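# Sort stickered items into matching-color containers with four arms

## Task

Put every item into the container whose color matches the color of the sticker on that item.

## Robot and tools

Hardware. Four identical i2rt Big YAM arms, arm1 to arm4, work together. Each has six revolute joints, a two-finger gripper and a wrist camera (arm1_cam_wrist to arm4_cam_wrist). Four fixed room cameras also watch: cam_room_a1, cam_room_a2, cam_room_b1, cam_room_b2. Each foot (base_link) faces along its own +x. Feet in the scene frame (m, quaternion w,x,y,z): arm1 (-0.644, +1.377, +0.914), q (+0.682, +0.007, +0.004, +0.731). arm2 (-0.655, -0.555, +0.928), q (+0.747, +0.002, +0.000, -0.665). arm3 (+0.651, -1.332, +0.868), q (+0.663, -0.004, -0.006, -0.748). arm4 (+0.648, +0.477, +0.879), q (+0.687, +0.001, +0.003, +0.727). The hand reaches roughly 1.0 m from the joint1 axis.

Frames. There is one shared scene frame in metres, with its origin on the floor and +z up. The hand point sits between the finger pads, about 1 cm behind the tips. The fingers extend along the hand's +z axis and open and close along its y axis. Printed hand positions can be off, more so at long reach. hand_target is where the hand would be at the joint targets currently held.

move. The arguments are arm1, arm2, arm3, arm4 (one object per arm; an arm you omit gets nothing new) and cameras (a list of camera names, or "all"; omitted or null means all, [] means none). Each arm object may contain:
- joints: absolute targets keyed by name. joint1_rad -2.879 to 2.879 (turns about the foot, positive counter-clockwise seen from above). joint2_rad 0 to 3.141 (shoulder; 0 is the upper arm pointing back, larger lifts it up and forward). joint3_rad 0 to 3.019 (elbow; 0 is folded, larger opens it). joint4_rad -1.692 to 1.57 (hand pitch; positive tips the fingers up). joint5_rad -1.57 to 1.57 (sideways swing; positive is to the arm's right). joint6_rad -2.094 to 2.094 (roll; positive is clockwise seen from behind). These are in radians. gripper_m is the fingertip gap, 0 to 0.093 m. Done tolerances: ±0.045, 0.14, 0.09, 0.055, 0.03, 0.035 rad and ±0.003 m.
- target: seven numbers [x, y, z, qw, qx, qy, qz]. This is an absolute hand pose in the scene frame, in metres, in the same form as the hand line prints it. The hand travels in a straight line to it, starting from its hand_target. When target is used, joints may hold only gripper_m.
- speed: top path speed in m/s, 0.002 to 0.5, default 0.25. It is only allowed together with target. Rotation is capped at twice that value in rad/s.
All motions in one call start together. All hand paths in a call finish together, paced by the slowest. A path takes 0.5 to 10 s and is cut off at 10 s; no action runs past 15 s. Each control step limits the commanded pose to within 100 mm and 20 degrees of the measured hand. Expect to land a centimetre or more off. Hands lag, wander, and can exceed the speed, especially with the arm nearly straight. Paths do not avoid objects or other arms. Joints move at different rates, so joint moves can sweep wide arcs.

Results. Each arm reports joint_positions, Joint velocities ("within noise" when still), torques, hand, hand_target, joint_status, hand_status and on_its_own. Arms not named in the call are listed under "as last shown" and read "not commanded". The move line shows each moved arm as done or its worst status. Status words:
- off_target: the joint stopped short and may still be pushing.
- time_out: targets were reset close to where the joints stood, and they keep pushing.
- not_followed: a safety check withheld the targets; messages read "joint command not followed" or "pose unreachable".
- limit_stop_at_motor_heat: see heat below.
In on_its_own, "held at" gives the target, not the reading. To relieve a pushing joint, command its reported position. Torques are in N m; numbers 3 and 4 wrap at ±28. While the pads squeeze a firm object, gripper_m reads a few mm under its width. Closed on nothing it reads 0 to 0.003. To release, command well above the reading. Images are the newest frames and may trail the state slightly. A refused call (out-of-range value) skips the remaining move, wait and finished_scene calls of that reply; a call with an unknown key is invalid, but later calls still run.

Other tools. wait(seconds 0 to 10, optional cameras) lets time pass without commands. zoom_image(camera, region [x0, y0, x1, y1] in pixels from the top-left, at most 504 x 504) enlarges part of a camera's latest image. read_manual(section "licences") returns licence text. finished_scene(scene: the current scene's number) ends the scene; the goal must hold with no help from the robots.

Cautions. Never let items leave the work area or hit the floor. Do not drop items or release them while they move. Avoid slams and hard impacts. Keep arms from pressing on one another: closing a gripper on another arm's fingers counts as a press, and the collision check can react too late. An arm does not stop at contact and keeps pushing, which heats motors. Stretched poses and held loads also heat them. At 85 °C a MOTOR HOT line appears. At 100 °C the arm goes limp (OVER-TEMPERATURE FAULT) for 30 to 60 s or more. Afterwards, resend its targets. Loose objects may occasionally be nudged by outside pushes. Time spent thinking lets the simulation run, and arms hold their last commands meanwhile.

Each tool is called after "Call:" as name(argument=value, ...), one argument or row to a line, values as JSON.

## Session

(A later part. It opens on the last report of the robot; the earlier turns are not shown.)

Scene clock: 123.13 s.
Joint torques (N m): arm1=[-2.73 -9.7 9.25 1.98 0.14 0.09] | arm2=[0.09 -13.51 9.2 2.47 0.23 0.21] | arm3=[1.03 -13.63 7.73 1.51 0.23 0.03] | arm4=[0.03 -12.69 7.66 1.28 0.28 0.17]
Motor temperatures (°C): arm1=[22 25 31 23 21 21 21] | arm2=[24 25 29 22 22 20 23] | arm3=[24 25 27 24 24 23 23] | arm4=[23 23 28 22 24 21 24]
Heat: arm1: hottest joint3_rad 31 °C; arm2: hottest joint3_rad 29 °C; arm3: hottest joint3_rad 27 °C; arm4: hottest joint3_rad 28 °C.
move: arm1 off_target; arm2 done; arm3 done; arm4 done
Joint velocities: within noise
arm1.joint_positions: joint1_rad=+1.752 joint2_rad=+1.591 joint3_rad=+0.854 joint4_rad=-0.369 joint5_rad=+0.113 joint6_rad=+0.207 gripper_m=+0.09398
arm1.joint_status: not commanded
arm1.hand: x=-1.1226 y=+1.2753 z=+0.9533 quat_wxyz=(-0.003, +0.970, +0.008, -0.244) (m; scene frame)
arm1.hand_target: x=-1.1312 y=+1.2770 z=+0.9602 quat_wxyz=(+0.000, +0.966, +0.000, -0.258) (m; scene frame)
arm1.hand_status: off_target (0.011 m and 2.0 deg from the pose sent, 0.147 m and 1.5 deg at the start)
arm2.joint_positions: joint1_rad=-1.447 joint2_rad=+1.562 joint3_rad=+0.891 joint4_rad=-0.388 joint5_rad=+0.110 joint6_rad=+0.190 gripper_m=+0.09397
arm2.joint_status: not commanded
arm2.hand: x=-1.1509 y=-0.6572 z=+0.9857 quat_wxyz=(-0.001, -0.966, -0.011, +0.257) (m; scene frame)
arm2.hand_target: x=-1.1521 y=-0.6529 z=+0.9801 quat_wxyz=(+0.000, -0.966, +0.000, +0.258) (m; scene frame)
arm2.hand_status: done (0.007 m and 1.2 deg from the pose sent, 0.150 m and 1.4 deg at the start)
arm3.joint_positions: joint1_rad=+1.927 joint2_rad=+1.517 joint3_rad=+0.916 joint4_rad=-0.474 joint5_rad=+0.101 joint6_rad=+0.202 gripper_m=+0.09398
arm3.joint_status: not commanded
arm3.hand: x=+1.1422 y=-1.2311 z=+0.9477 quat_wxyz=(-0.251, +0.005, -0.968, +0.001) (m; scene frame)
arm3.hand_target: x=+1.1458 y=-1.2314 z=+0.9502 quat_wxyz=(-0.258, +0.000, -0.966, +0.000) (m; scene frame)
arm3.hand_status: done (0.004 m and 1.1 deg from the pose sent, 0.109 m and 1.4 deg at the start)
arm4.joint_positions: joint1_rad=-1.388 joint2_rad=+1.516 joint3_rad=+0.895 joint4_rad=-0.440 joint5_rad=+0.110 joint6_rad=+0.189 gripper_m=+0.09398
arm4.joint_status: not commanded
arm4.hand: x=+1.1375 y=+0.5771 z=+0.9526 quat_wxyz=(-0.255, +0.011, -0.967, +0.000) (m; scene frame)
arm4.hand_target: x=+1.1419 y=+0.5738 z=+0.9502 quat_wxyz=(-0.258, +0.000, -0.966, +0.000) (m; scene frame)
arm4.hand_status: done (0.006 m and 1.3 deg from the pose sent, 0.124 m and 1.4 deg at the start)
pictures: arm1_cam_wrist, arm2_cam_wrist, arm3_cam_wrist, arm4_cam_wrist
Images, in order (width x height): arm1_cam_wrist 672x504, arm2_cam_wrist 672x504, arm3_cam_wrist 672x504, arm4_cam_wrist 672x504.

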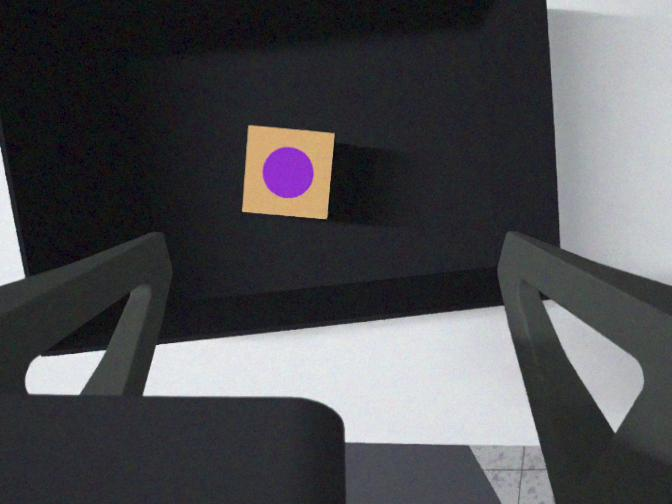

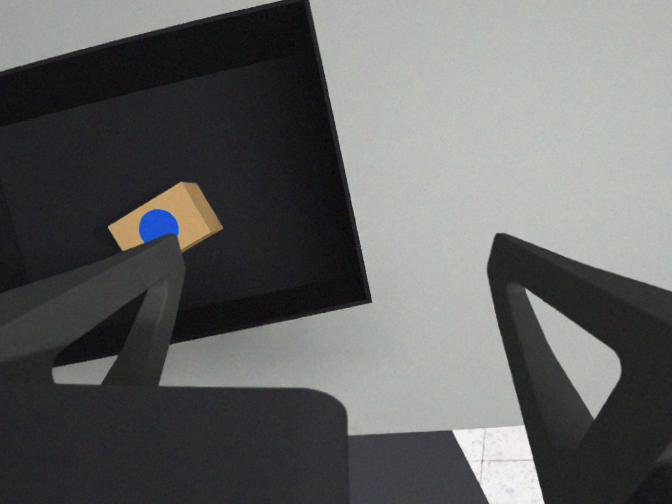

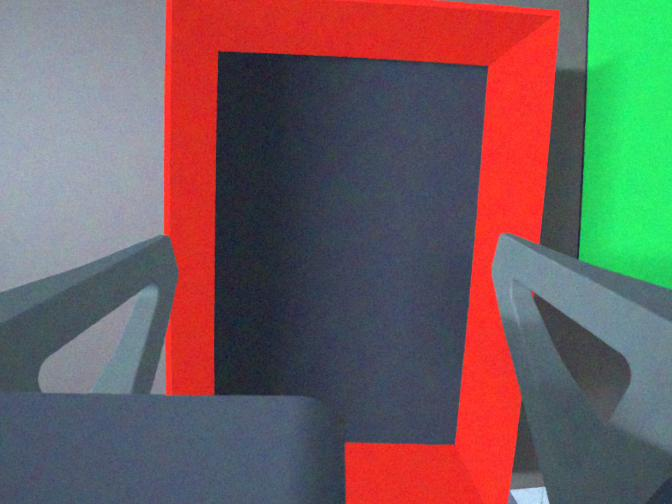

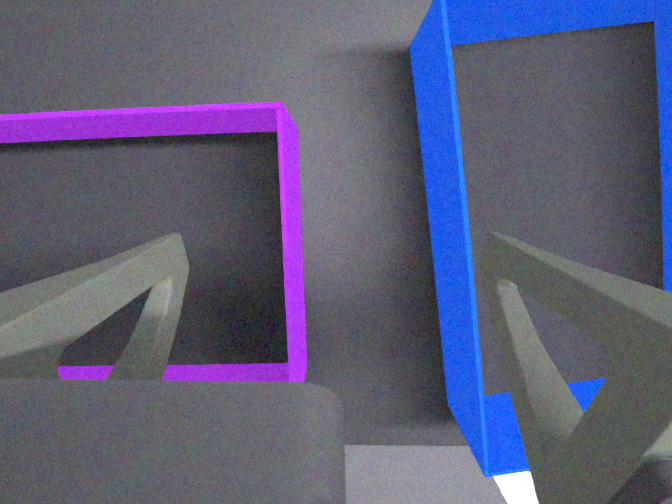

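Call:
move(
  arm1={"joints": {"joint1_rad": -1.64, "joint2_rad": 0.312, "joint3_rad": 0.545, "joint4_rad": -0.232, "joint5_rad": 0, "joint6_rad": 0}},
  arm2={"joints": {"joint1_rad": 1.454, "joint2_rad": 0.312, "joint3_rad": 0.545, "joint4_rad": -0.232, "joint5_rad": 0, "joint6_rad": 0}},
  arm3={"joints": {"joint1_rad": -1.45, "joint2_rad": 0.312, "joint3_rad": 0.545, "joint4_rad": -0.232, "joint5_rad": 0, "joint6_rad": 0}},
  arm4={"joints": {"joint1_rad": 1.515, "joint2_rad": 0.312, "joint3_rad": 0.545, "joint4_rad": -0.232, "joint5_rad": 0, "joint6_rad": 0}},
)

Scene clock: 216.30 s.
Joint torques (N m): arm1=[-2.43 3.72 12.26 2.33 -0.05 -0.06] | arm2=[1.03 0.38 11.49 2.96 0.11 -0.05] | arm3=[0.67 1.61 9.47 2.09 -0.06 -0.14] | arm4=[1.14 1.38 9.48 1.77 0.18 -0.06]
Motor temperatures (°C): arm1=[22 25 30 23 21 21 21] | arm2=[24 25 29 23 22 20 23] | arm3=[24 26 27 24 24 23 23] | arm4=[23 23 29 22 24 21 24]
Heat: arm1: hottest joint3_rad 30 °C; arm2: hottest joint3_rad 29 °C; arm3: hottest joint3_rad 27 °C; arm4: hottest joint3_rad 29 °C.
move: arm1 done; arm2 done; arm3 done; arm4 done
Joint velocities: within noise
arm1.joint_positions: joint1_rad=-1.634 joint2_rad=+0.315 joint3_rad=+0.539 joint4_rad=-0.246 joint5_rad=+0.002 joint6_rad=+0.007 gripper_m=+0.09401
arm1.joint_status: all done
arm1.hand: x=-0.3365 y=+1.3772 z=+1.3012 quat_wxyz=(-0.694, -0.002, -0.720, -0.005) (m; scene frame)
arm1.hand_target: x=-0.3376 y=+1.3757 z=+1.3091 quat_wxyz=(-0.702, -0.001, -0.712, -0.001) (m; scene frame)
arm1.hand_status: not commanded
arm2.joint_positions: joint1_rad=+1.451 joint2_rad=+0.316 joint3_rad=+0.556 joint4_rad=-0.241 joint5_rad=-0.003 joint6_rad=+0.012 gripper_m=+0.09400
arm2.joint_status: all done
arm2.hand: x=-0.3557 y=-0.5575 z=+1.3318 quat_wxyz=(-0.707, -0.006, -0.707, -0.005) (m; scene frame)
arm2.hand_target: x=-0.3559 y=-0.5569 z=+1.3284 quat_wxyz=(-0.708, -0.001, -0.706, -0.001) (m; scene frame)
arm2.hand_status: not commanded
arm3.joint_positions: joint1_rad=-1.441 joint2_rad=+0.312 joint3_rad=+0.548 joint4_rad=-0.241 joint5_rad=+0.002 joint6_rad=+0.007 gripper_m=+0.09401
arm3.joint_status: all done
arm3.hand: x=+0.3508 y=-1.3282 z=+1.2668 quat_wxyz=(-0.010, -0.709, +0.005, +0.705) (m; scene frame)
arm3.hand_target: x=+0.3505 y=-1.3257 z=+1.2668 quat_wxyz=(-0.005, -0.707, +0.005, +0.707) (m; scene frame)
arm3.hand_status: not commanded
arm4.joint_positions: joint1_rad=+1.512 joint2_rad=+0.317 joint3_rad=+0.547 joint4_rad=-0.242 joint5_rad=-0.003 joint6_rad=+0.012 gripper_m=+0.09401
arm4.joint_status: all done
arm4.hand: x=+0.3487 y=+0.4795 z=+1.2776 quat_wxyz=(+0.005, +0.710, -0.005, -0.704) (m; scene frame)
arm4.hand_target: x=+0.3498 y=+0.4790 z=+1.2801 quat_wxyz=(+0.001, +0.705, -0.001, -0.709) (m; scene frame)
arm4.hand_status: not commanded
pictures: arm1_cam_wrist, arm2_cam_wrist, arm3_cam_wrist, arm4_cam_wrist, cam_room_a1, cam_room_a2, cam_room_b1, cam_room_b2
Images, in order (width x height): arm1_cam_wrist 672x504, arm2_cam_wrist 672x504, arm3_cam_wrist 672x504, arm4_cam_wrist 672x504, cam_room_a1 672x504, cam_room_a2 672x504, cam_room_b1 672x504, cam_room_b2 672x504.

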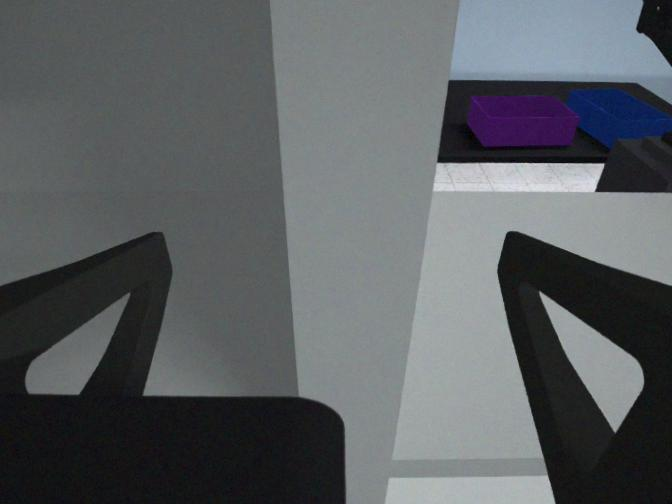

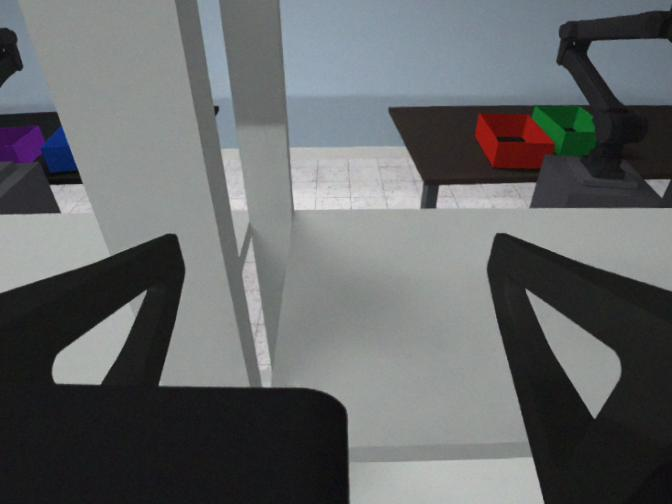

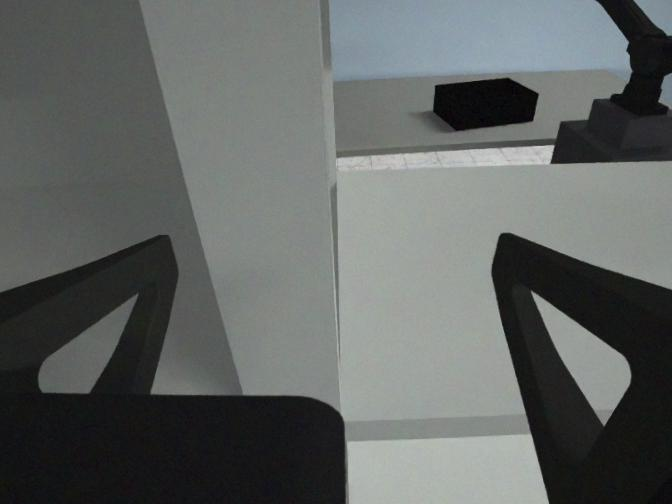

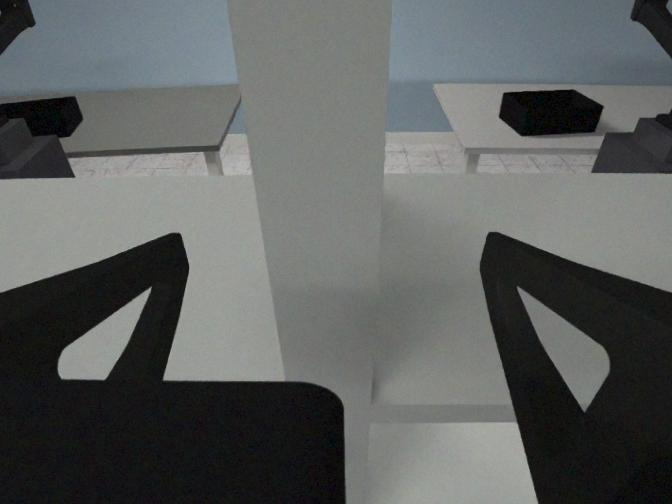

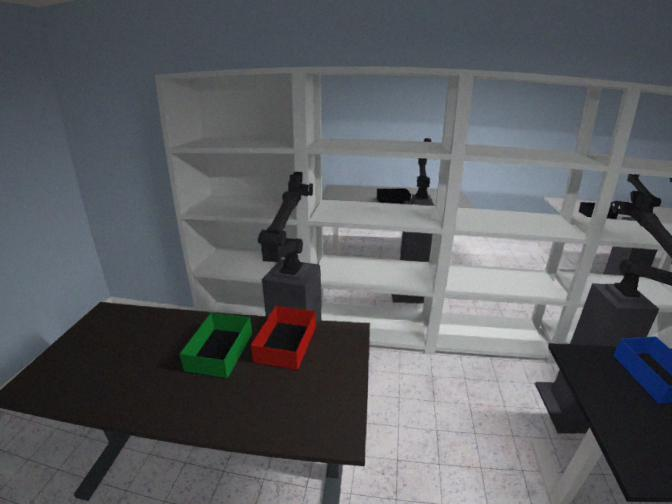

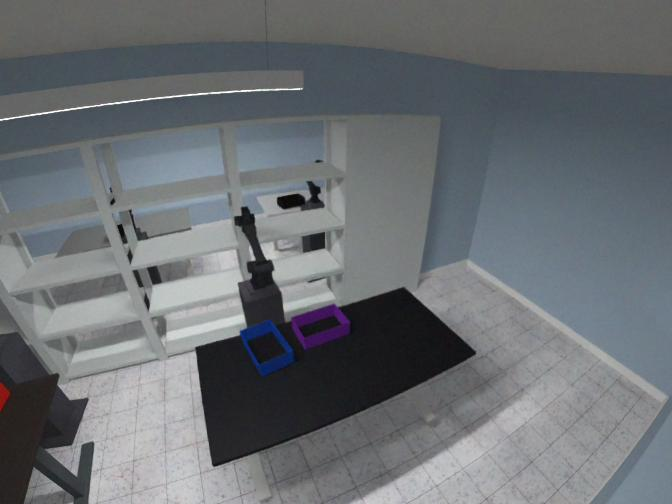

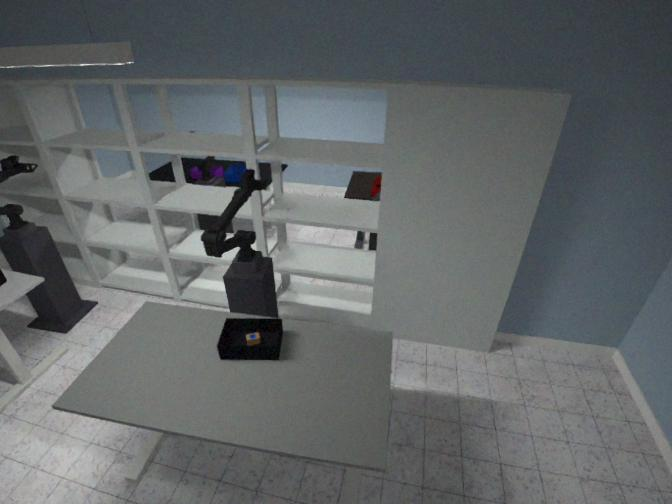

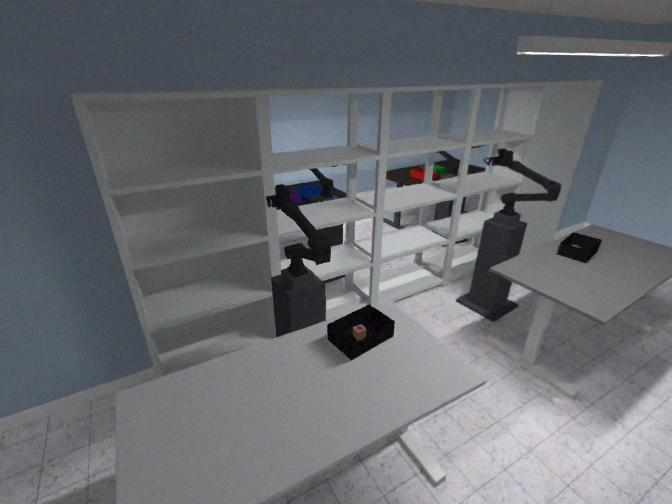

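Call:
move(
  arm1={"joints": {"joint4_rad": 0.45}},
  arm2={"joints": {"joint4_rad": 0.45}},
  arm3={"joints": {"joint4_rad": 0.45}},
  arm4={"joints": {"joint4_rad": 0.45}},
  cameras=["arm1_cam_wrist", "arm2_cam_wrist", "arm3_cam_wrist", "arm4_cam_wrist"],
)

Scene clock: 233.47 s.
Joint torques (N m): arm1=[-1.38 3.9 11.62 1.98 -0.07 -0.05] | arm2=[1.08 0.97 10.86 2.56 0.11 -0.06] | arm3=[0.62 2.37 8.99 1.68 -0.07 -0.12] | arm4=[1.14 2.26 9.06 1.42 0.19 -0.07]
Motor temperatures (°C): arm1=[22 25 31 24 21 21 21] | arm2=[24 25 31 23 22 20 23] | arm3=[24 25 27 24 24 23 23] | arm4=[23 23 30 22 24 21 24]
Heat: arm1: hottest joint3_rad 31 °C; arm2: hottest joint3_rad 31 °C; arm3: hottest joint3_rad 27 °C; arm4: hottest joint3_rad 30 °C.
move: arm1 done; arm2 done; arm3 done; arm4 done
Joint velocities: within noise
arm1.joint_positions: joint1_rad=-1.634 joint2_rad=+0.315 joint3_rad=+0.539 joint4_rad=+0.431 joint5_rad=+0.002 joint6_rad=+0.007 gripper_m=+0.09401
arm1.joint_status: all done
arm1.hand: x=-0.3847 y=+1.3765 z=+1.4568 quat_wxyz=(-0.893, -0.002, -0.449, -0.006) (m; scene frame)
arm1.hand_target: x=-0.3902 y=+1.3753 z=+1.4648 quat_wxyz=(-0.900, -0.001, -0.437, +0.000) (m; scene frame)
arm1.hand_status: not commanded
arm2.joint_positions: joint1_rad=+1.451 joint2_rad=+0.316 joint3_rad=+0.556 joint4_rad=+0.433 joint5_rad=-0.003 joint6_rad=+0.012 gripper_m=+0.09400
arm2.joint_status: all done
arm2.hand: x=-0.4094 y=-0.5578 z=+1.4851 quat_wxyz=(-0.901, -0.004, -0.433, -0.005) (m; scene frame)
arm2.hand_target: x=-0.4112 y=-0.5574 z=+1.4832 quat_wxyz=(-0.903, -0.001, -0.429, -0.001) (m; scene frame)
arm2.hand_status: not commanded
arm3.joint_positions: joint1_rad=-1.441 joint2_rad=+0.312 joint3_rad=+0.547 joint4_rad=+0.435 joint5_rad=+0.002 joint6_rad=+0.007 gripper_m=+0.09401
arm3.joint_status: all done
arm3.hand: x=+0.4035 y=-1.3256 z=+1.4201 quat_wxyz=(-0.010, -0.436, +0.006, +0.900) (m; scene frame)
arm3.hand_target: x=+0.4053 y=-1.3236 z=+1.4218 quat_wxyz=(-0.003, -0.430, +0.006, +0.903) (m; scene frame)
arm3.hand_status: not commanded
arm4.joint_positions: joint1_rad=+1.512 joint2_rad=+0.317 joint3_rad=+0.547 joint4_rad=+0.434 joint5_rad=-0.003 joint6_rad=+0.012 gripper_m=+0.09401
arm4.joint_status: all done
arm4.hand: x=+0.4014 y=+0.4799 z=+1.4318 quat_wxyz=(+0.005, +0.436, -0.003, -0.900) (m; scene frame)
arm4.hand_target: x=+0.4055 y=+0.4795 z=+1.4350 quat_wxyz=(+0.001, +0.427, -0.001, -0.904) (m; scene frame)
arm4.hand_status: not commanded
pictures: arm1_cam_wrist, arm2_cam_wrist, arm3_cam_wrist, arm4_cam_wrist
Images, in order (width x height): arm1_cam_wrist 672x504, arm2_cam_wrist 672x504, arm3_cam_wrist 672x504, arm4_cam_wrist 672x504.

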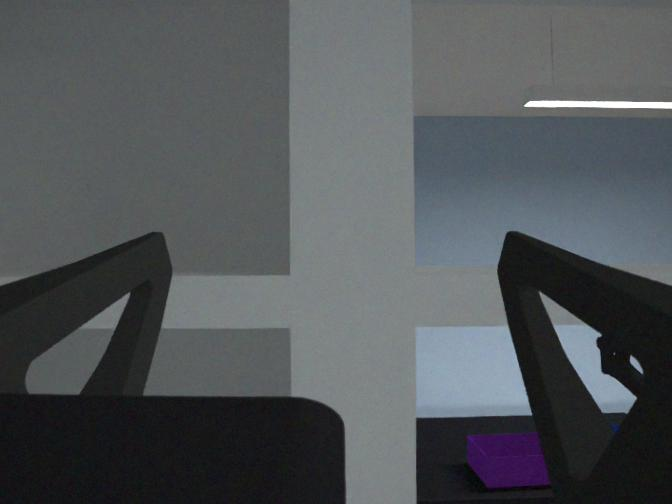

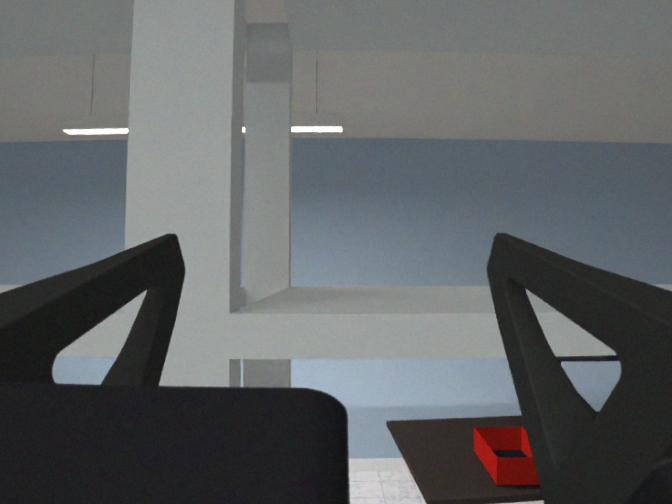

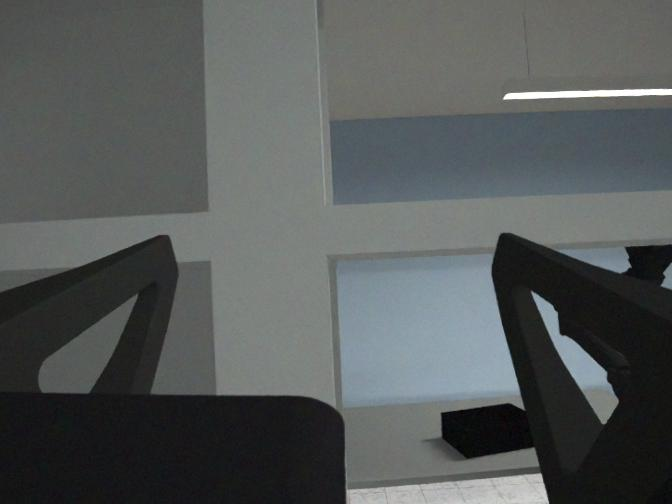

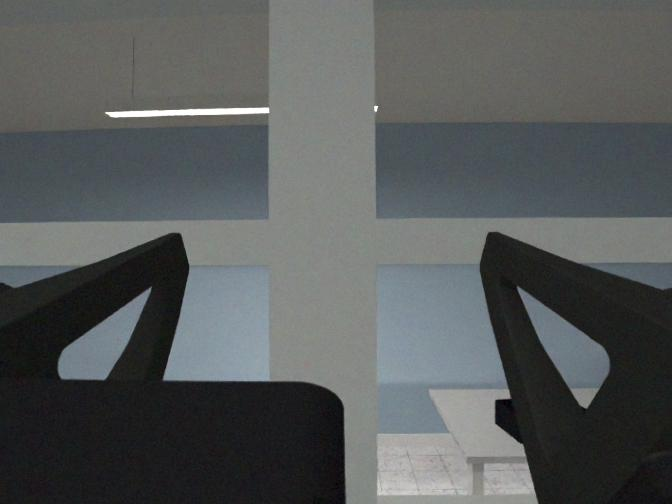

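Call:
move(
  arm1={"joints": {"joint1_rad": 1.76, "joint2_rad": 1.871, "joint3_rad": 1.349, "joint4_rad": -1.049, "joint5_rad": 0, "joint6_rad": 0.319}},
  arm2={"joints": {"joint1_rad": -1.258, "joint2_rad": 1.924, "joint3_rad": 1.389, "joint4_rad": -1.037, "joint5_rad": 0, "joint6_rad": 1.447}},
  cameras=["arm1_cam_wrist", "arm2_cam_wrist", "cam_room_b1", "cam_room_b2"],
)

Scene clock: 320.83 s.
Joint torques (N m): arm1=[-2.43 -16.91 8.99 -0.08 0.1 0.08] | arm2=[1.32 -18.49 12 0.09 0.01 0.2] | arm3=[0.62 2.67 9.03 1.68 -0.08 -0.13] | arm4=[1.38 2.2 8.87 1.61 0.19 -0.05]
Motor temperatures (°C): arm1=[22 24 33 23 21 21 21] | arm2=[24 25 32 23 22 20 23] | arm3=[24 25 28 24 24 23 23] | arm4=[23 22 32 22 24 21 24]
Heat: arm1: hottest joint3_rad 33 °C; arm2: hottest joint3_rad 32 °C; arm3: hottest joint3_rad 28 °C; arm4: hottest joint3_rad 32 °C.
move: arm1 done; arm2 done
Joint velocities: within noise
arm1.joint_positions: joint1_rad=+1.768 joint2_rad=+1.900 joint3_rad=+1.348 joint4_rad=-1.038 joint5_rad=-0.002 joint6_rad=+0.313 gripper_m=+0.09401
arm1.joint_status: all done
arm1.hand: x=-1.1536 y=+1.2382 z=+0.9423 quat_wxyz=(-0.003, +1.000, -0.024, +0.002) (m; scene frame)
arm1.hand_target: x=-1.1554 y=+1.2424 z=+0.9574 quat_wxyz=(-0.001, +1.000, -0.030, -0.008) (m; scene frame)
arm1.hand_status: not commanded
arm2.joint_positions: joint1_rad=-1.266 joint2_rad=+1.909 joint3_rad=+1.357 joint4_rad=-1.025 joint5_rad=+0.002 joint6_rad=+1.433 gripper_m=+0.09407
arm2.joint_status: all done
arm2.hand: x=-1.1438 y=-0.7737 z=+0.9457 quat_wxyz=(+0.005, -0.875, +0.484, -0.001) (m; scene frame)
arm2.hand_target: x=-1.1507 y=-0.7819 z=+0.9483 quat_wxyz=(+0.002, -0.873, +0.487, +0.000) (m; scene frame)
arm2.hand_status: not commanded
arm3, arm4: as last shown
arm3.joint_positions: joint1_rad=-1.441 joint2_rad=+0.312 joint3_rad=+0.547 joint4_rad=+0.436 joint5_rad=+0.002 joint6_rad=+0.007 gripper_m=+0.09401
arm3.hand: x=+0.4036 y=-1.3256 z=+1.4201 quat_wxyz=(-0.010, -0.436, +0.006, +0.900) (m; scene frame)
arm4.hand_target: x=+0.4055 y=+0.4795 z=+1.4349 quat_wxyz=(+0.001, +0.427, -0.001, -0.904) (m; scene frame)
pictures: arm1_cam_wrist, arm2_cam_wrist, cam_room_b1, cam_room_b2
Images, in order (width x height): arm1_cam_wrist 672x504, arm2_cam_wrist 672x504, cam_room_b1 672x504, cam_room_b2 672x504.

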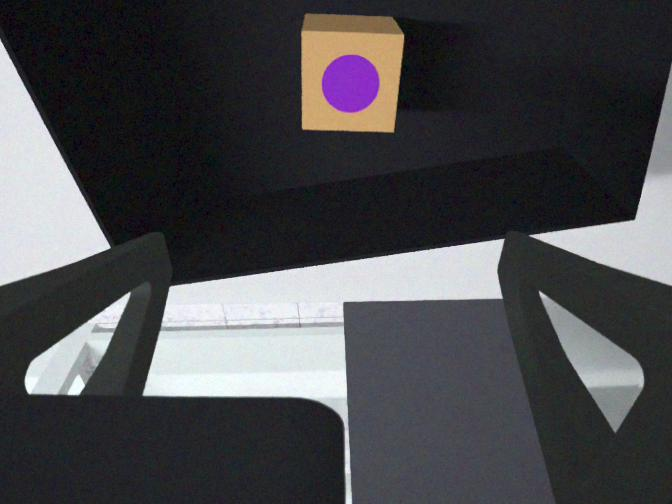

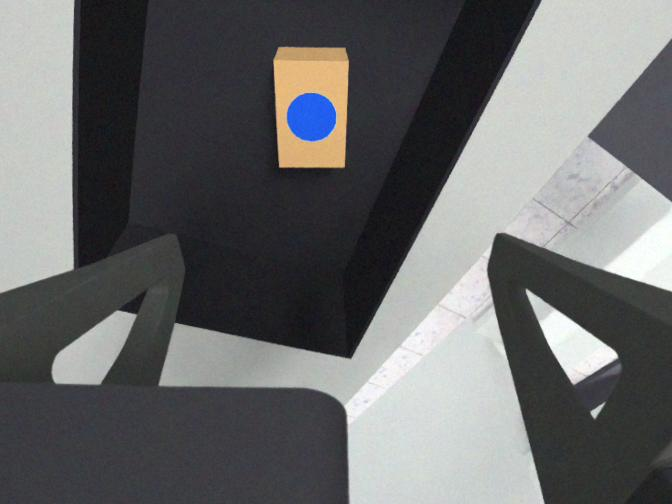

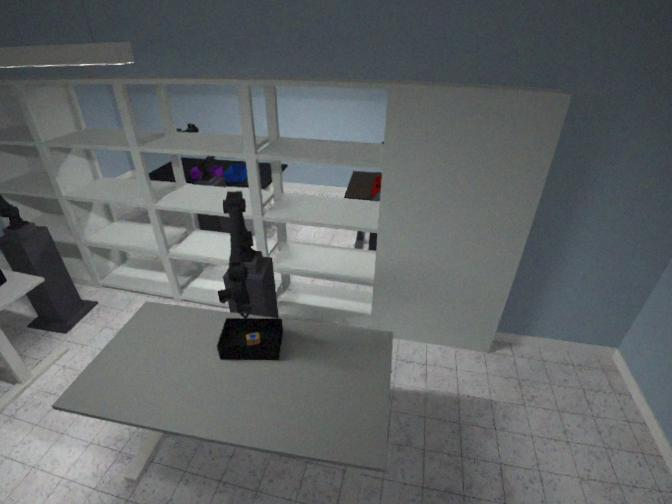

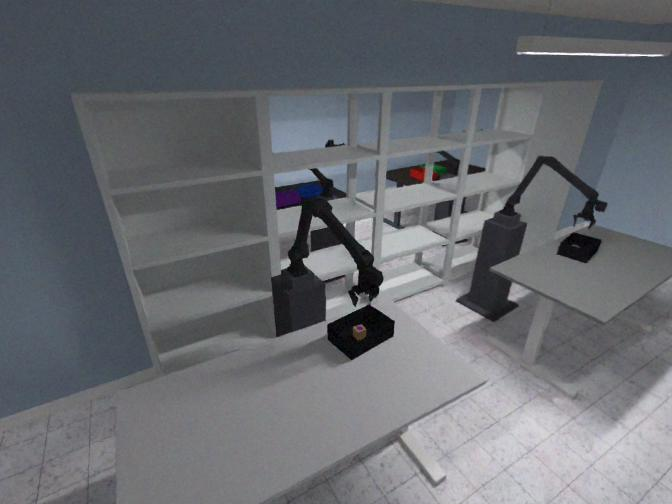

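Call:
move(
  arm1={"target": [-1.153, 1.249, 0.745, 0, 0.9995, -0.0305, 0], "speed": 0.2},
  arm2={"target": [-1.156, -0.799, 0.752, 0, 0.8746, -0.4848, 0], "speed": 0.2},
  cameras=["arm1_cam_wrist", "arm2_cam_wrist"],
)

Scene clock: 373.40 s.
Joint torques (N m): arm1=[-2.84 -15.97 7.15 0.96 0.04 -0.02] | arm2=[1.44 -20.37 8.58 1.05 -0.05 0.22] | arm3=[0.62 2.49 9.02 1.66 -0.07 -0.13] | arm4=[1.2 2.02 9.16 1.42 0.17 -0.05]
Motor temperatures (°C): arm1=[21 27 31 23 21 21 21] | arm2=[24 26 31 22 22 20 23] | arm3=[24 24 28 24 24 23 23] | arm4=[23 22 33 22 24 21 24]
Heat: arm1: hottest joint3_rad 31 °C; arm2: hottest joint3_rad 31 °C; arm3: hottest joint3_rad 28 °C; arm4: hottest joint3_rad 33 °C.
move: arm1 off_target; arm2 off_target
Joint velocities: within noise
arm1.joint_positions: joint1_rad=+1.761 joint2_rad=+2.245 joint3_rad=+1.258 joint4_rad=-0.626 joint5_rad=-0.005 joint6_rad=+0.313 gripper_m=+0.09401
arm1.joint_status: not commanded
arm1.hand: x=-1.1408 y=+1.2466 z=+0.7410 quat_wxyz=(-0.005, +1.000, -0.027, +0.013) (m; scene frame)
arm1.hand_target: x=-1.1530 y=+1.2491 z=+0.7452 quat_wxyz=(+0.000, +1.000, -0.031, +0.000) (m; scene frame)
arm1.hand_status: off_target (0.013 m and 1.7 deg from the pose sent, 0.198 m and 0.9 deg at the start)
arm2.joint_positions: joint1_rad=-1.243 joint2_rad=+2.264 joint3_rad=+1.357 joint4_rad=-0.673 joint5_rad=+0.001 joint6_rad=+1.451 gripper_m=+0.09407
arm2.joint_status: not commanded
arm2.hand: x=-1.1506 y=-0.7903 z=+0.7580 quat_wxyz=(+0.006, -0.876, +0.482, -0.003) (m; scene frame)
arm2.hand_target: x=-1.1559 y=-0.7989 z=+0.7523 quat_wxyz=(+0.000, -0.875, +0.485, +0.000) (m; scene frame)
arm2.hand_status: off_target (0.012 m and 0.8 deg from the pose sent, 0.196 m and 0.6 deg at the start)
arm3, arm4: as last shown
pictures: arm1_cam_wrist, arm2_cam_wrist
Images, in order (width x height): arm1_cam_wrist 672x504, arm2_cam_wrist 672x504.

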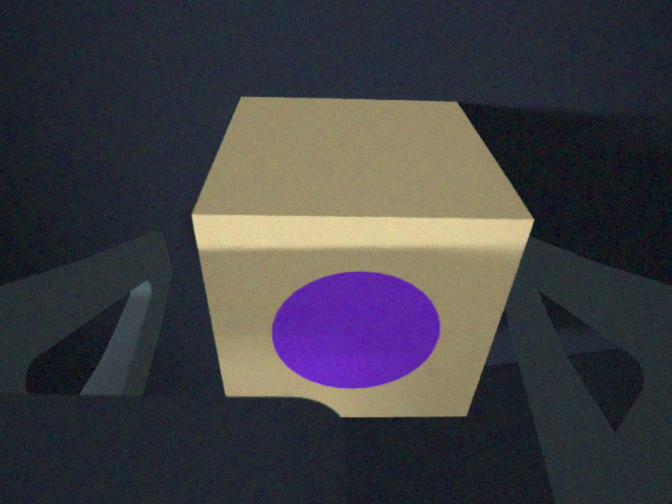

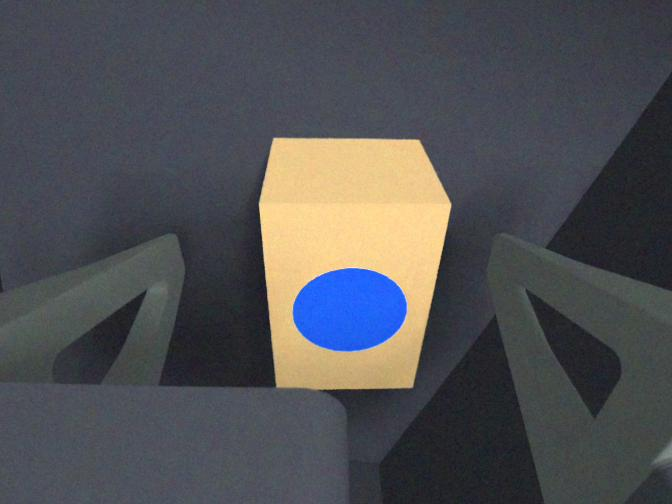

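Call:
move(
  arm1={"joints": {"gripper_m": 0.04}},
  arm2={"joints": {"gripper_m": 0.025}},
  cameras=["arm1_cam_wrist", "arm2_cam_wrist"],
)

Scene clock: 431.03 s.
Joint torques (N m): arm1=[-2.26 -16.26 6.91 0.95 0.04 -0.03] | arm2=[1.55 -20.19 8.57 1.06 -0.03 0.2] | arm3=[0.62 2.49 9.01 1.69 -0.08 -0.13] | arm4=[1.26 1.9 8.96 1.46 0.21 -0.08]
Motor temperatures (°C): arm1=[21 27 30 23 21 21 21] | arm2=[24 27 30 22 22 20 23] | arm3=[24 24 28 24 24 23 23] | arm4=[23 22 33 22 24 21 24]
Heat: arm1: hottest joint3_rad 30 °C; arm2: hottest joint3_rad 30 °C; arm3: hottest joint3_rad 28 °C; arm4: hottest joint3_rad 33 °C.
move: arm1 off_target; arm2 off_target
Joint velocities: within noise
arm1.joint_positions: joint1_rad=+1.760 joint2_rad=+2.245 joint3_rad=+1.258 joint4_rad=-0.626 joint5_rad=-0.006 joint6_rad=+0.313 gripper_m=+0.05307
arm1.joint_status: gripper_m off_target (ended at +0.05310, target +0.04000)
arm1.hand: x=-1.1410 y=+1.2465 z=+0.7410 quat_wxyz=(-0.004, +1.000, -0.027, +0.013) (m; scene frame)
arm1.hand_target: x=-1.1529 y=+1.2490 z=+0.7452 quat_wxyz=(+0.000, +1.000, -0.030, +0.000) (m; scene frame)
arm1.hand_status: not commanded
arm2.joint_positions: joint1_rad=-1.243 joint2_rad=+2.264 joint3_rad=+1.357 joint4_rad=-0.672 joint5_rad=+0.000 joint6_rad=+1.453 gripper_m=+0.04372
arm2.joint_status: gripper_m off_target (ended at +0.04376, target +0.02500)
arm2.hand: x=-1.1508 y=-0.7905 z=+0.7580 quat_wxyz=(+0.005, -0.876, +0.483, -0.002) (m; scene frame)
arm2.hand_target: x=-1.1559 y=-0.7989 z=+0.7523 quat_wxyz=(+0.000, -0.875, +0.485, +0.000) (m; scene frame)
arm2.hand_status: not commanded
arm3, arm4: as last shown
pictures: arm1_cam_wrist, arm2_cam_wrist
Images, in order (width x height): arm1_cam_wrist 672x504, arm2_cam_wrist 672x504.

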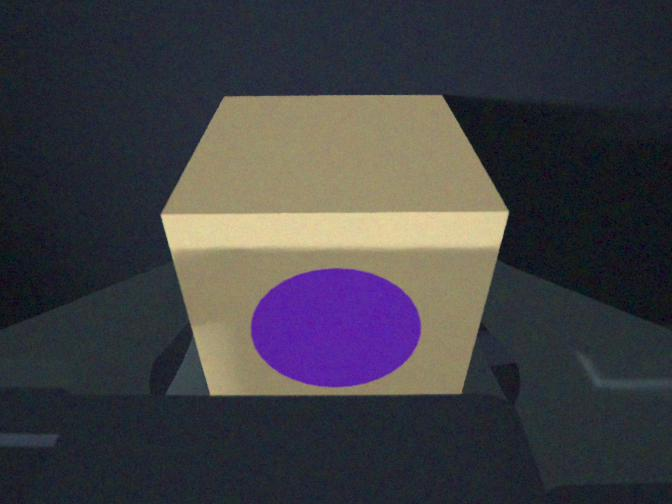

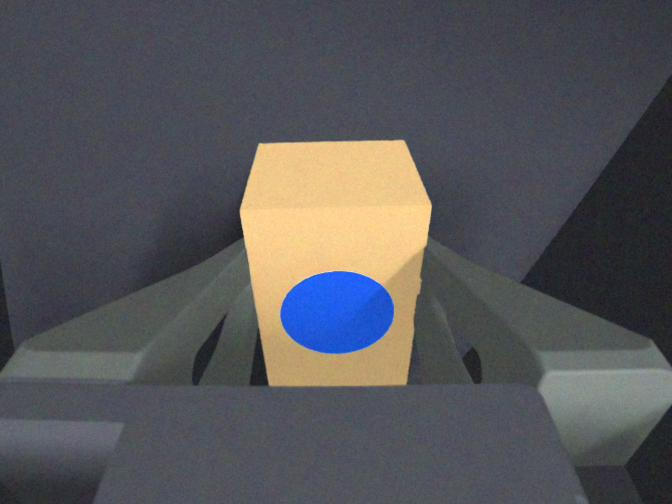

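Call:
move(
  arm1={"joints": {"gripper_m": 0.093}},
  arm2={"joints": {"gripper_m": 0.093}},
  cameras=[],
)

Call:
move(
  arm1={"target": [-1.150, 1.249, 0.90, 0, 0.9995, -0.0305, 0], "speed": 0.25},
  arm2={"target": [-1.156, -0.799, 0.90, 0, 0.8746, -0.4848, 0], "speed": 0.25},
  cameras=["arm1_cam_wrist", "arm2_cam_wrist"],
)

Call:
move(
  arm1={"target": [-1.097, 1.249, 0.88, -0.0066, 0.9758, -0.0298, -0.2163], "speed": 0.25},
  arm2={"target": [-1.122, -0.853, 0.888, -0.1049, 0.8539, -0.4733, -0.1893], "speed": 0.25},
  cameras=["arm1_cam_wrist", "arm2_cam_wrist"],
)

Scene clock: 522.17 s.
Joint torques (N m): arm1=[-2.84 -16.5 6.71 0.76 0.08 -0.03] | arm2=[1.38 -20.31 8.58 1.03 -0.02 0.2] | arm3=[0.5 2.37 9.02 1.7 -0.08 -0.13] | arm4=[1.08 2.2 8.96 1.37 0.19 -0.08]
Motor temperatures (°C): arm1=[21 27 29 23 21 21 22] | arm2=[24 28 29 22 22 20 25] | arm3=[24 24 28 24 24 23 23] | arm4=[23 22 34 22 24 21 24]
Heat: arm1: hottest joint3_rad 29 °C; arm2: hottest joint3_rad 29 °C; arm3: hottest joint3_rad 28 °C; arm4: hottest joint3_rad 34 °C.
move: arm1 done; arm2 done
Joint velocities: within noise
arm1.joint_positions: joint1_rad=+1.760 joint2_rad=+2.245 joint3_rad=+1.258 joint4_rad=-0.626 joint5_rad=-0.006 joint6_rad=+0.313 gripper_m=+0.09297
arm1.joint_status: all done
arm1.hand: x=-1.1410 y=+1.2465 z=+0.7410 quat_wxyz=(-0.004, +1.000, -0.027, +0.013) (m; scene frame)
arm1.hand_target: x=-1.1529 y=+1.2490 z=+0.7452 quat_wxyz=(+0.000, +1.000, -0.030, +0.000) (m; scene frame)
arm1.hand_status: not commanded
arm2.joint_positions: joint1_rad=-1.243 joint2_rad=+2.264 joint3_rad=+1.357 joint4_rad=-0.672 joint5_rad=+0.000 joint6_rad=+1.453 gripper_m=+0.09292
arm2.joint_status: all done
arm2.hand: x=-1.1508 y=-0.7905 z=+0.7580 quat_wxyz=(+0.005, -0.876, +0.483, -0.002) (m; scene frame)
arm2.hand_target: x=-1.1559 y=-0.7989 z=+0.7523 quat_wxyz=(+0.000, -0.875, +0.485, +0.000) (m; scene frame)
arm2.hand_status: not commanded
arm3, arm4: as last shown
pictures: none
No camera images: "cameras" was empty.

Scene clock: 523.43 s.
Joint torques (N m): arm1=[-3.08 -14.68 10.99 -0.06 0.07 -0.05] | arm2=[1.38 -19.9 11.55 0.09 -0.02 0.19] | arm3=[0.56 2.26 9.05 1.68 -0.08 -0.13] | arm4=[1.03 2.14 9.02 1.5 0.19 -0.05]
Motor temperatures (°C): arm1=[21 27 30 23 21 21 22] | arm2=[24 28 29 22 22 20 24] | arm3=[24 24 28 24 24 23 23] | arm4=[23 22 34 22 24 21 24]
Heat: arm1: hottest joint3_rad 30 °C; arm2: hottest joint3_rad 29 °C; arm3: hottest joint3_rad 28 °C; arm4: hottest joint3_rad 34 °C.
move: arm1 off_target; arm2 off_target
Joint velocities: within noise
arm1.joint_positions: joint1_rad=+1.760 joint2_rad=+1.946 joint3_rad=+1.248 joint4_rad=-0.915 joint5_rad=-0.006 joint6_rad=+0.313 gripper_m=+0.09297
arm1.joint_status: not commanded
arm1.hand: x=-1.1336 y=+1.2474 z=+0.8884 quat_wxyz=(-0.004, +1.000, -0.027, +0.013) (m; scene frame)
arm1.hand_target: x=-1.1495 y=+1.2491 z=+0.9002 quat_wxyz=(+0.000, +1.000, -0.030, +0.000) (m; scene frame)
arm1.hand_status: off_target (0.020 m and 1.6 deg from the pose sent, 0.159 m and 1.6 deg at the start)
arm2.joint_positions: joint1_rad=-1.243 joint2_rad=+2.004 joint3_rad=+1.357 joint4_rad=-0.931 joint5_rad=+0.000 joint6_rad=+1.453 gripper_m=+0.09292
arm2.joint_status: not commanded
arm2.hand: x=-1.1476 y=-0.7893 z=+0.8962 quat_wxyz=(+0.005, -0.876, +0.483, -0.002) (m; scene frame)
arm2.hand_target: x=-1.1558 y=-0.7989 z=+0.9002 quat_wxyz=(+0.000, -0.875, +0.485, +0.000) (m; scene frame)
arm2.hand_status: off_target (0.013 m and 0.6 deg from the pose sent, 0.142 m and 0.7 deg at the start)
arm3, arm4: as last shown
pictures: arm1_cam_wrist, arm2_cam_wrist
Images, in order (width x height): arm1_cam_wrist 672x504, arm2_cam_wrist 672x504.

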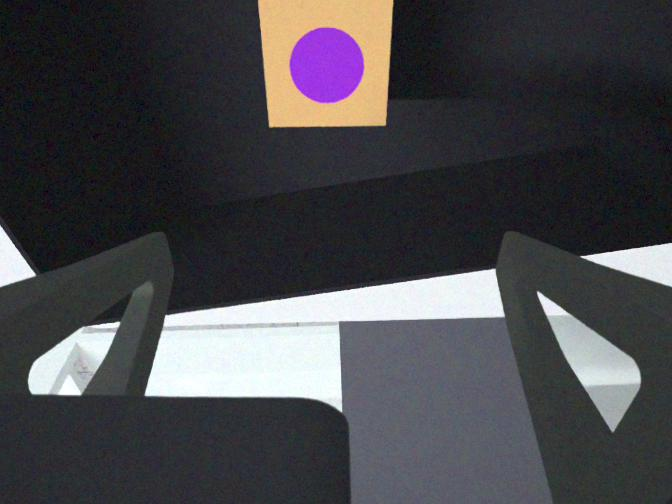

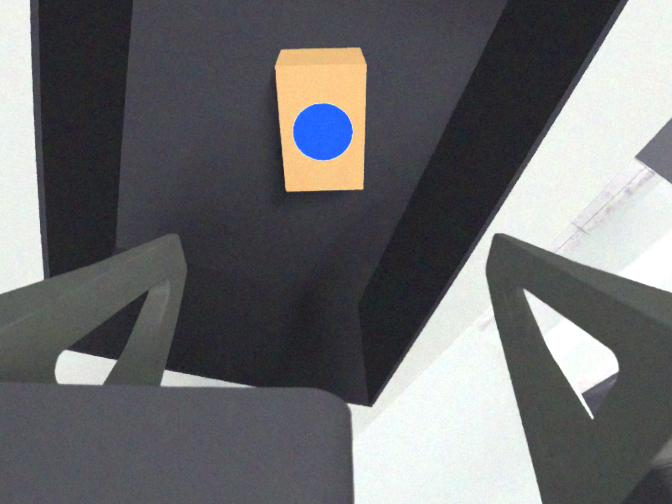

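Scene clock: 525.10 s.
Joint torques (N m): arm1=[-0.03 -12.34 6.93 1.58 0.21 0.11] | arm2=[0.56 -18.2 12.04 -0.03 0.59 0.22] | arm3=[0.67 2.37 8.99 1.69 -0.08 -0.12] | arm4=[1.08 1.85 9.07 1.48 0.19 -0.06]
Motor temperatures (°C): arm1=[21 27 30 23 21 21 22] | arm2=[24 28 30 22 22 20 24] | arm3=[24 24 28 24 24 23 23] | arm4=[23 22 34 22 24 21 24]
Heat: arm1: hottest joint3_rad 30 °C; arm2: hottest joint3_rad 30 °C; arm3: hottest joint3_rad 28 °C; arm4: hottest joint3_rad 34 °C.
move: arm1 off_target; arm2 off_target
Joint velocities: within noise
arm1.joint_positions: joint1_rad=+1.828 joint2_rad=+1.759 joint3_rad=+0.792 joint4_rad=-0.257 joint5_rad=+0.154 joint6_rad=+0.357 gripper_m=+0.09297
arm1.joint_status: not commanded
arm1.hand: x=-1.0882 y=+1.2558 z=+0.8669 quat_wxyz=(-0.015, +0.980, -0.028, -0.195) (m; scene frame)
arm1.hand_target: x=-1.0969 y=+1.2490 z=+0.8800 quat_wxyz=(-0.006, +0.976, -0.030, -0.216) (m; scene frame)
arm1.hand_status: off_target (0.017 m and 2.6 deg from the pose sent, 0.038 m and 26.5 deg at the start)
arm2.joint_positions: joint1_rad=-0.986 joint2_rad=+2.044 joint3_rad=+1.357 joint4_rad=-0.947 joint5_rad=+0.428 joint6_rad=+1.710 gripper_m=+0.09292
arm2.joint_status: not commanded
arm2.hand: x=-1.1104 y=-0.8462 z=+0.8910 quat_wxyz=(+0.106, -0.858, +0.466, +0.187) (m; scene frame)
arm2.hand_target: x=-1.1217 y=-0.8528 z=+0.8882 quat_wxyz=(+0.104, -0.854, +0.473, +0.189) (m; scene frame)
arm2.hand_status: off_target (0.014 m and 1.1 deg from the pose sent, 0.069 m and 24.9 deg at the start)
arm3, arm4: as last shown
pictures: arm1_cam_wrist, arm2_cam_wrist
Images, in order (width x height): arm1_cam_wrist 672x504, arm2_cam_wrist 672x504.

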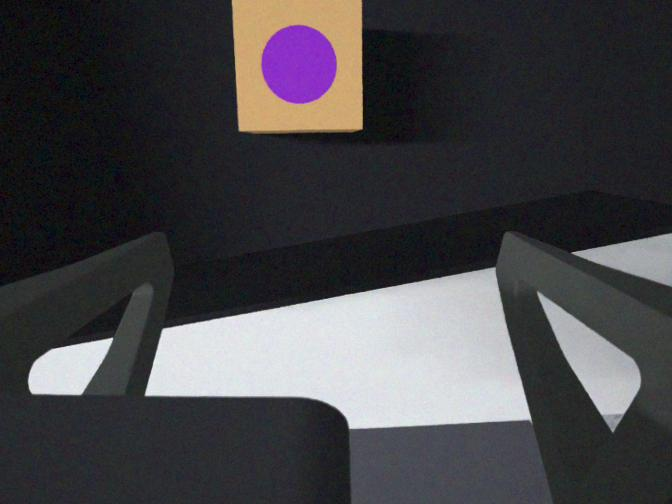

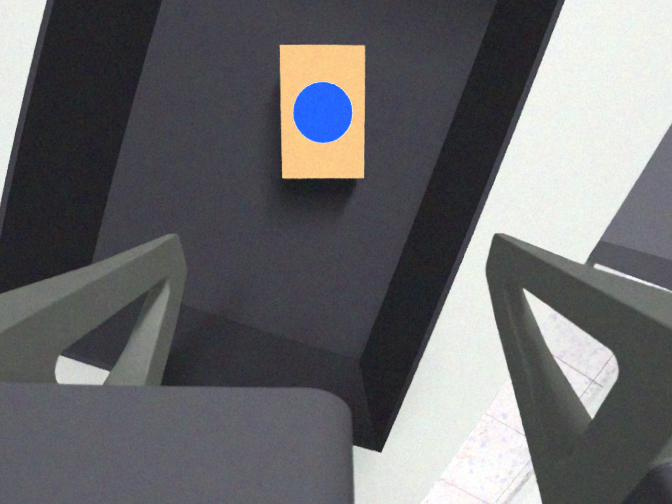

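Call:
move(
  arm1={"target": [-1.160, 1.2485, 0.746, -0.0066, 0.9758, -0.0298, -0.2163], "speed": 0.2},
  arm2={"target": [-1.157, -0.803, 0.754, -0.1049, 0.8539, -0.4733, -0.1893], "speed": 0.2},
  cameras=["arm1_cam_wrist", "arm2_cam_wrist"],
)

Scene clock: 542.70 s.
Joint torques (N m): arm1=[-2.2 -13.92 6.89 1.7 0.07 -0.04] | arm2=[0.73 -19.6 9.2 0.95 0.56 -0.07] | arm3=[0.67 2.49 9.05 1.69 -0.08 -0.12] | arm4=[0.85 2.02 8.9 1.54 0.17 -0.09]
Motor temperatures (°C): arm1=[21 27 30 23 21 21 22] | arm2=[24 27 30 22 22 20 24] | arm3=[24 24 29 24 24 23 23] | arm4=[23 22 34 22 24 21 24]
Heat: arm1: hottest joint3_rad 30 °C; arm2: hottest joint3_rad 30 °C; arm3: hottest joint3_rad 29 °C; arm4: hottest joint3_rad 34 °C.
move: arm1 off_target; arm2 off_target
Joint velocities: within noise
arm1.joint_positions: joint1_rad=+1.804 joint2_rad=+2.173 joint3_rad=+0.956 joint4_rad=+0.000 joint5_rad=+0.142 joint6_rad=+0.334 gripper_m=+0.09297
arm1.joint_status: not commanded
arm1.hand: x=-1.1400 y=+1.2501 z=+0.7380 quat_wxyz=(-0.013, +0.980, -0.028, -0.196) (m; scene frame)
arm1.hand_target: x=-1.1595 y=+1.2488 z=+0.7465 quat_wxyz=(-0.007, +0.976, -0.030, -0.216) (m; scene frame)
arm1.hand_status: off_target (0.022 m and 2.5 deg from the pose sent, 0.141 m and 2.6 deg at the start)
arm2.joint_positions: joint1_rad=-1.098 joint2_rad=+2.289 joint3_rad=+1.357 joint4_rad=-0.665 joint5_rad=+0.432 joint6_rad=+1.620 gripper_m=+0.09292
arm2.joint_status: not commanded
arm2.hand: x=-1.1471 y=-0.7969 z=+0.7608 quat_wxyz=(+0.109, -0.851, +0.478, +0.186) (m; scene frame)
arm2.hand_target: x=-1.1567 y=-0.8028 z=+0.7542 quat_wxyz=(+0.105, -0.854, +0.473, +0.189) (m; scene frame)
arm2.hand_status: off_target (0.013 m and 0.9 deg from the pose sent, 0.151 m and 1.1 deg at the start)
arm3, arm4: as last shown
pictures: arm1_cam_wrist, arm2_cam_wrist
Images, in order (width x height): arm1_cam_wrist 672x504, arm2_cam_wrist 672x504.

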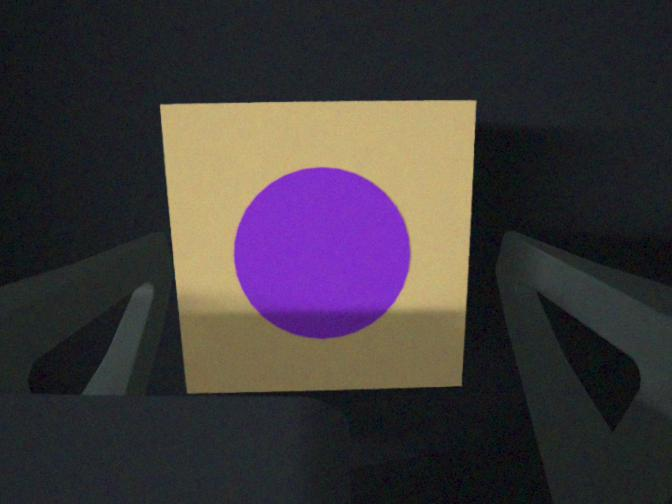

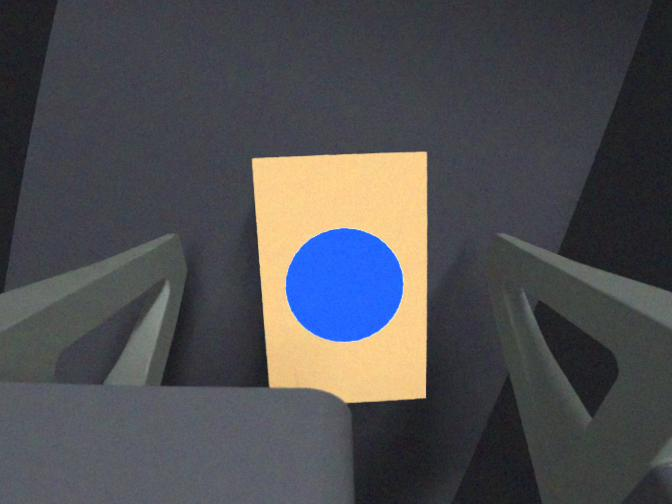

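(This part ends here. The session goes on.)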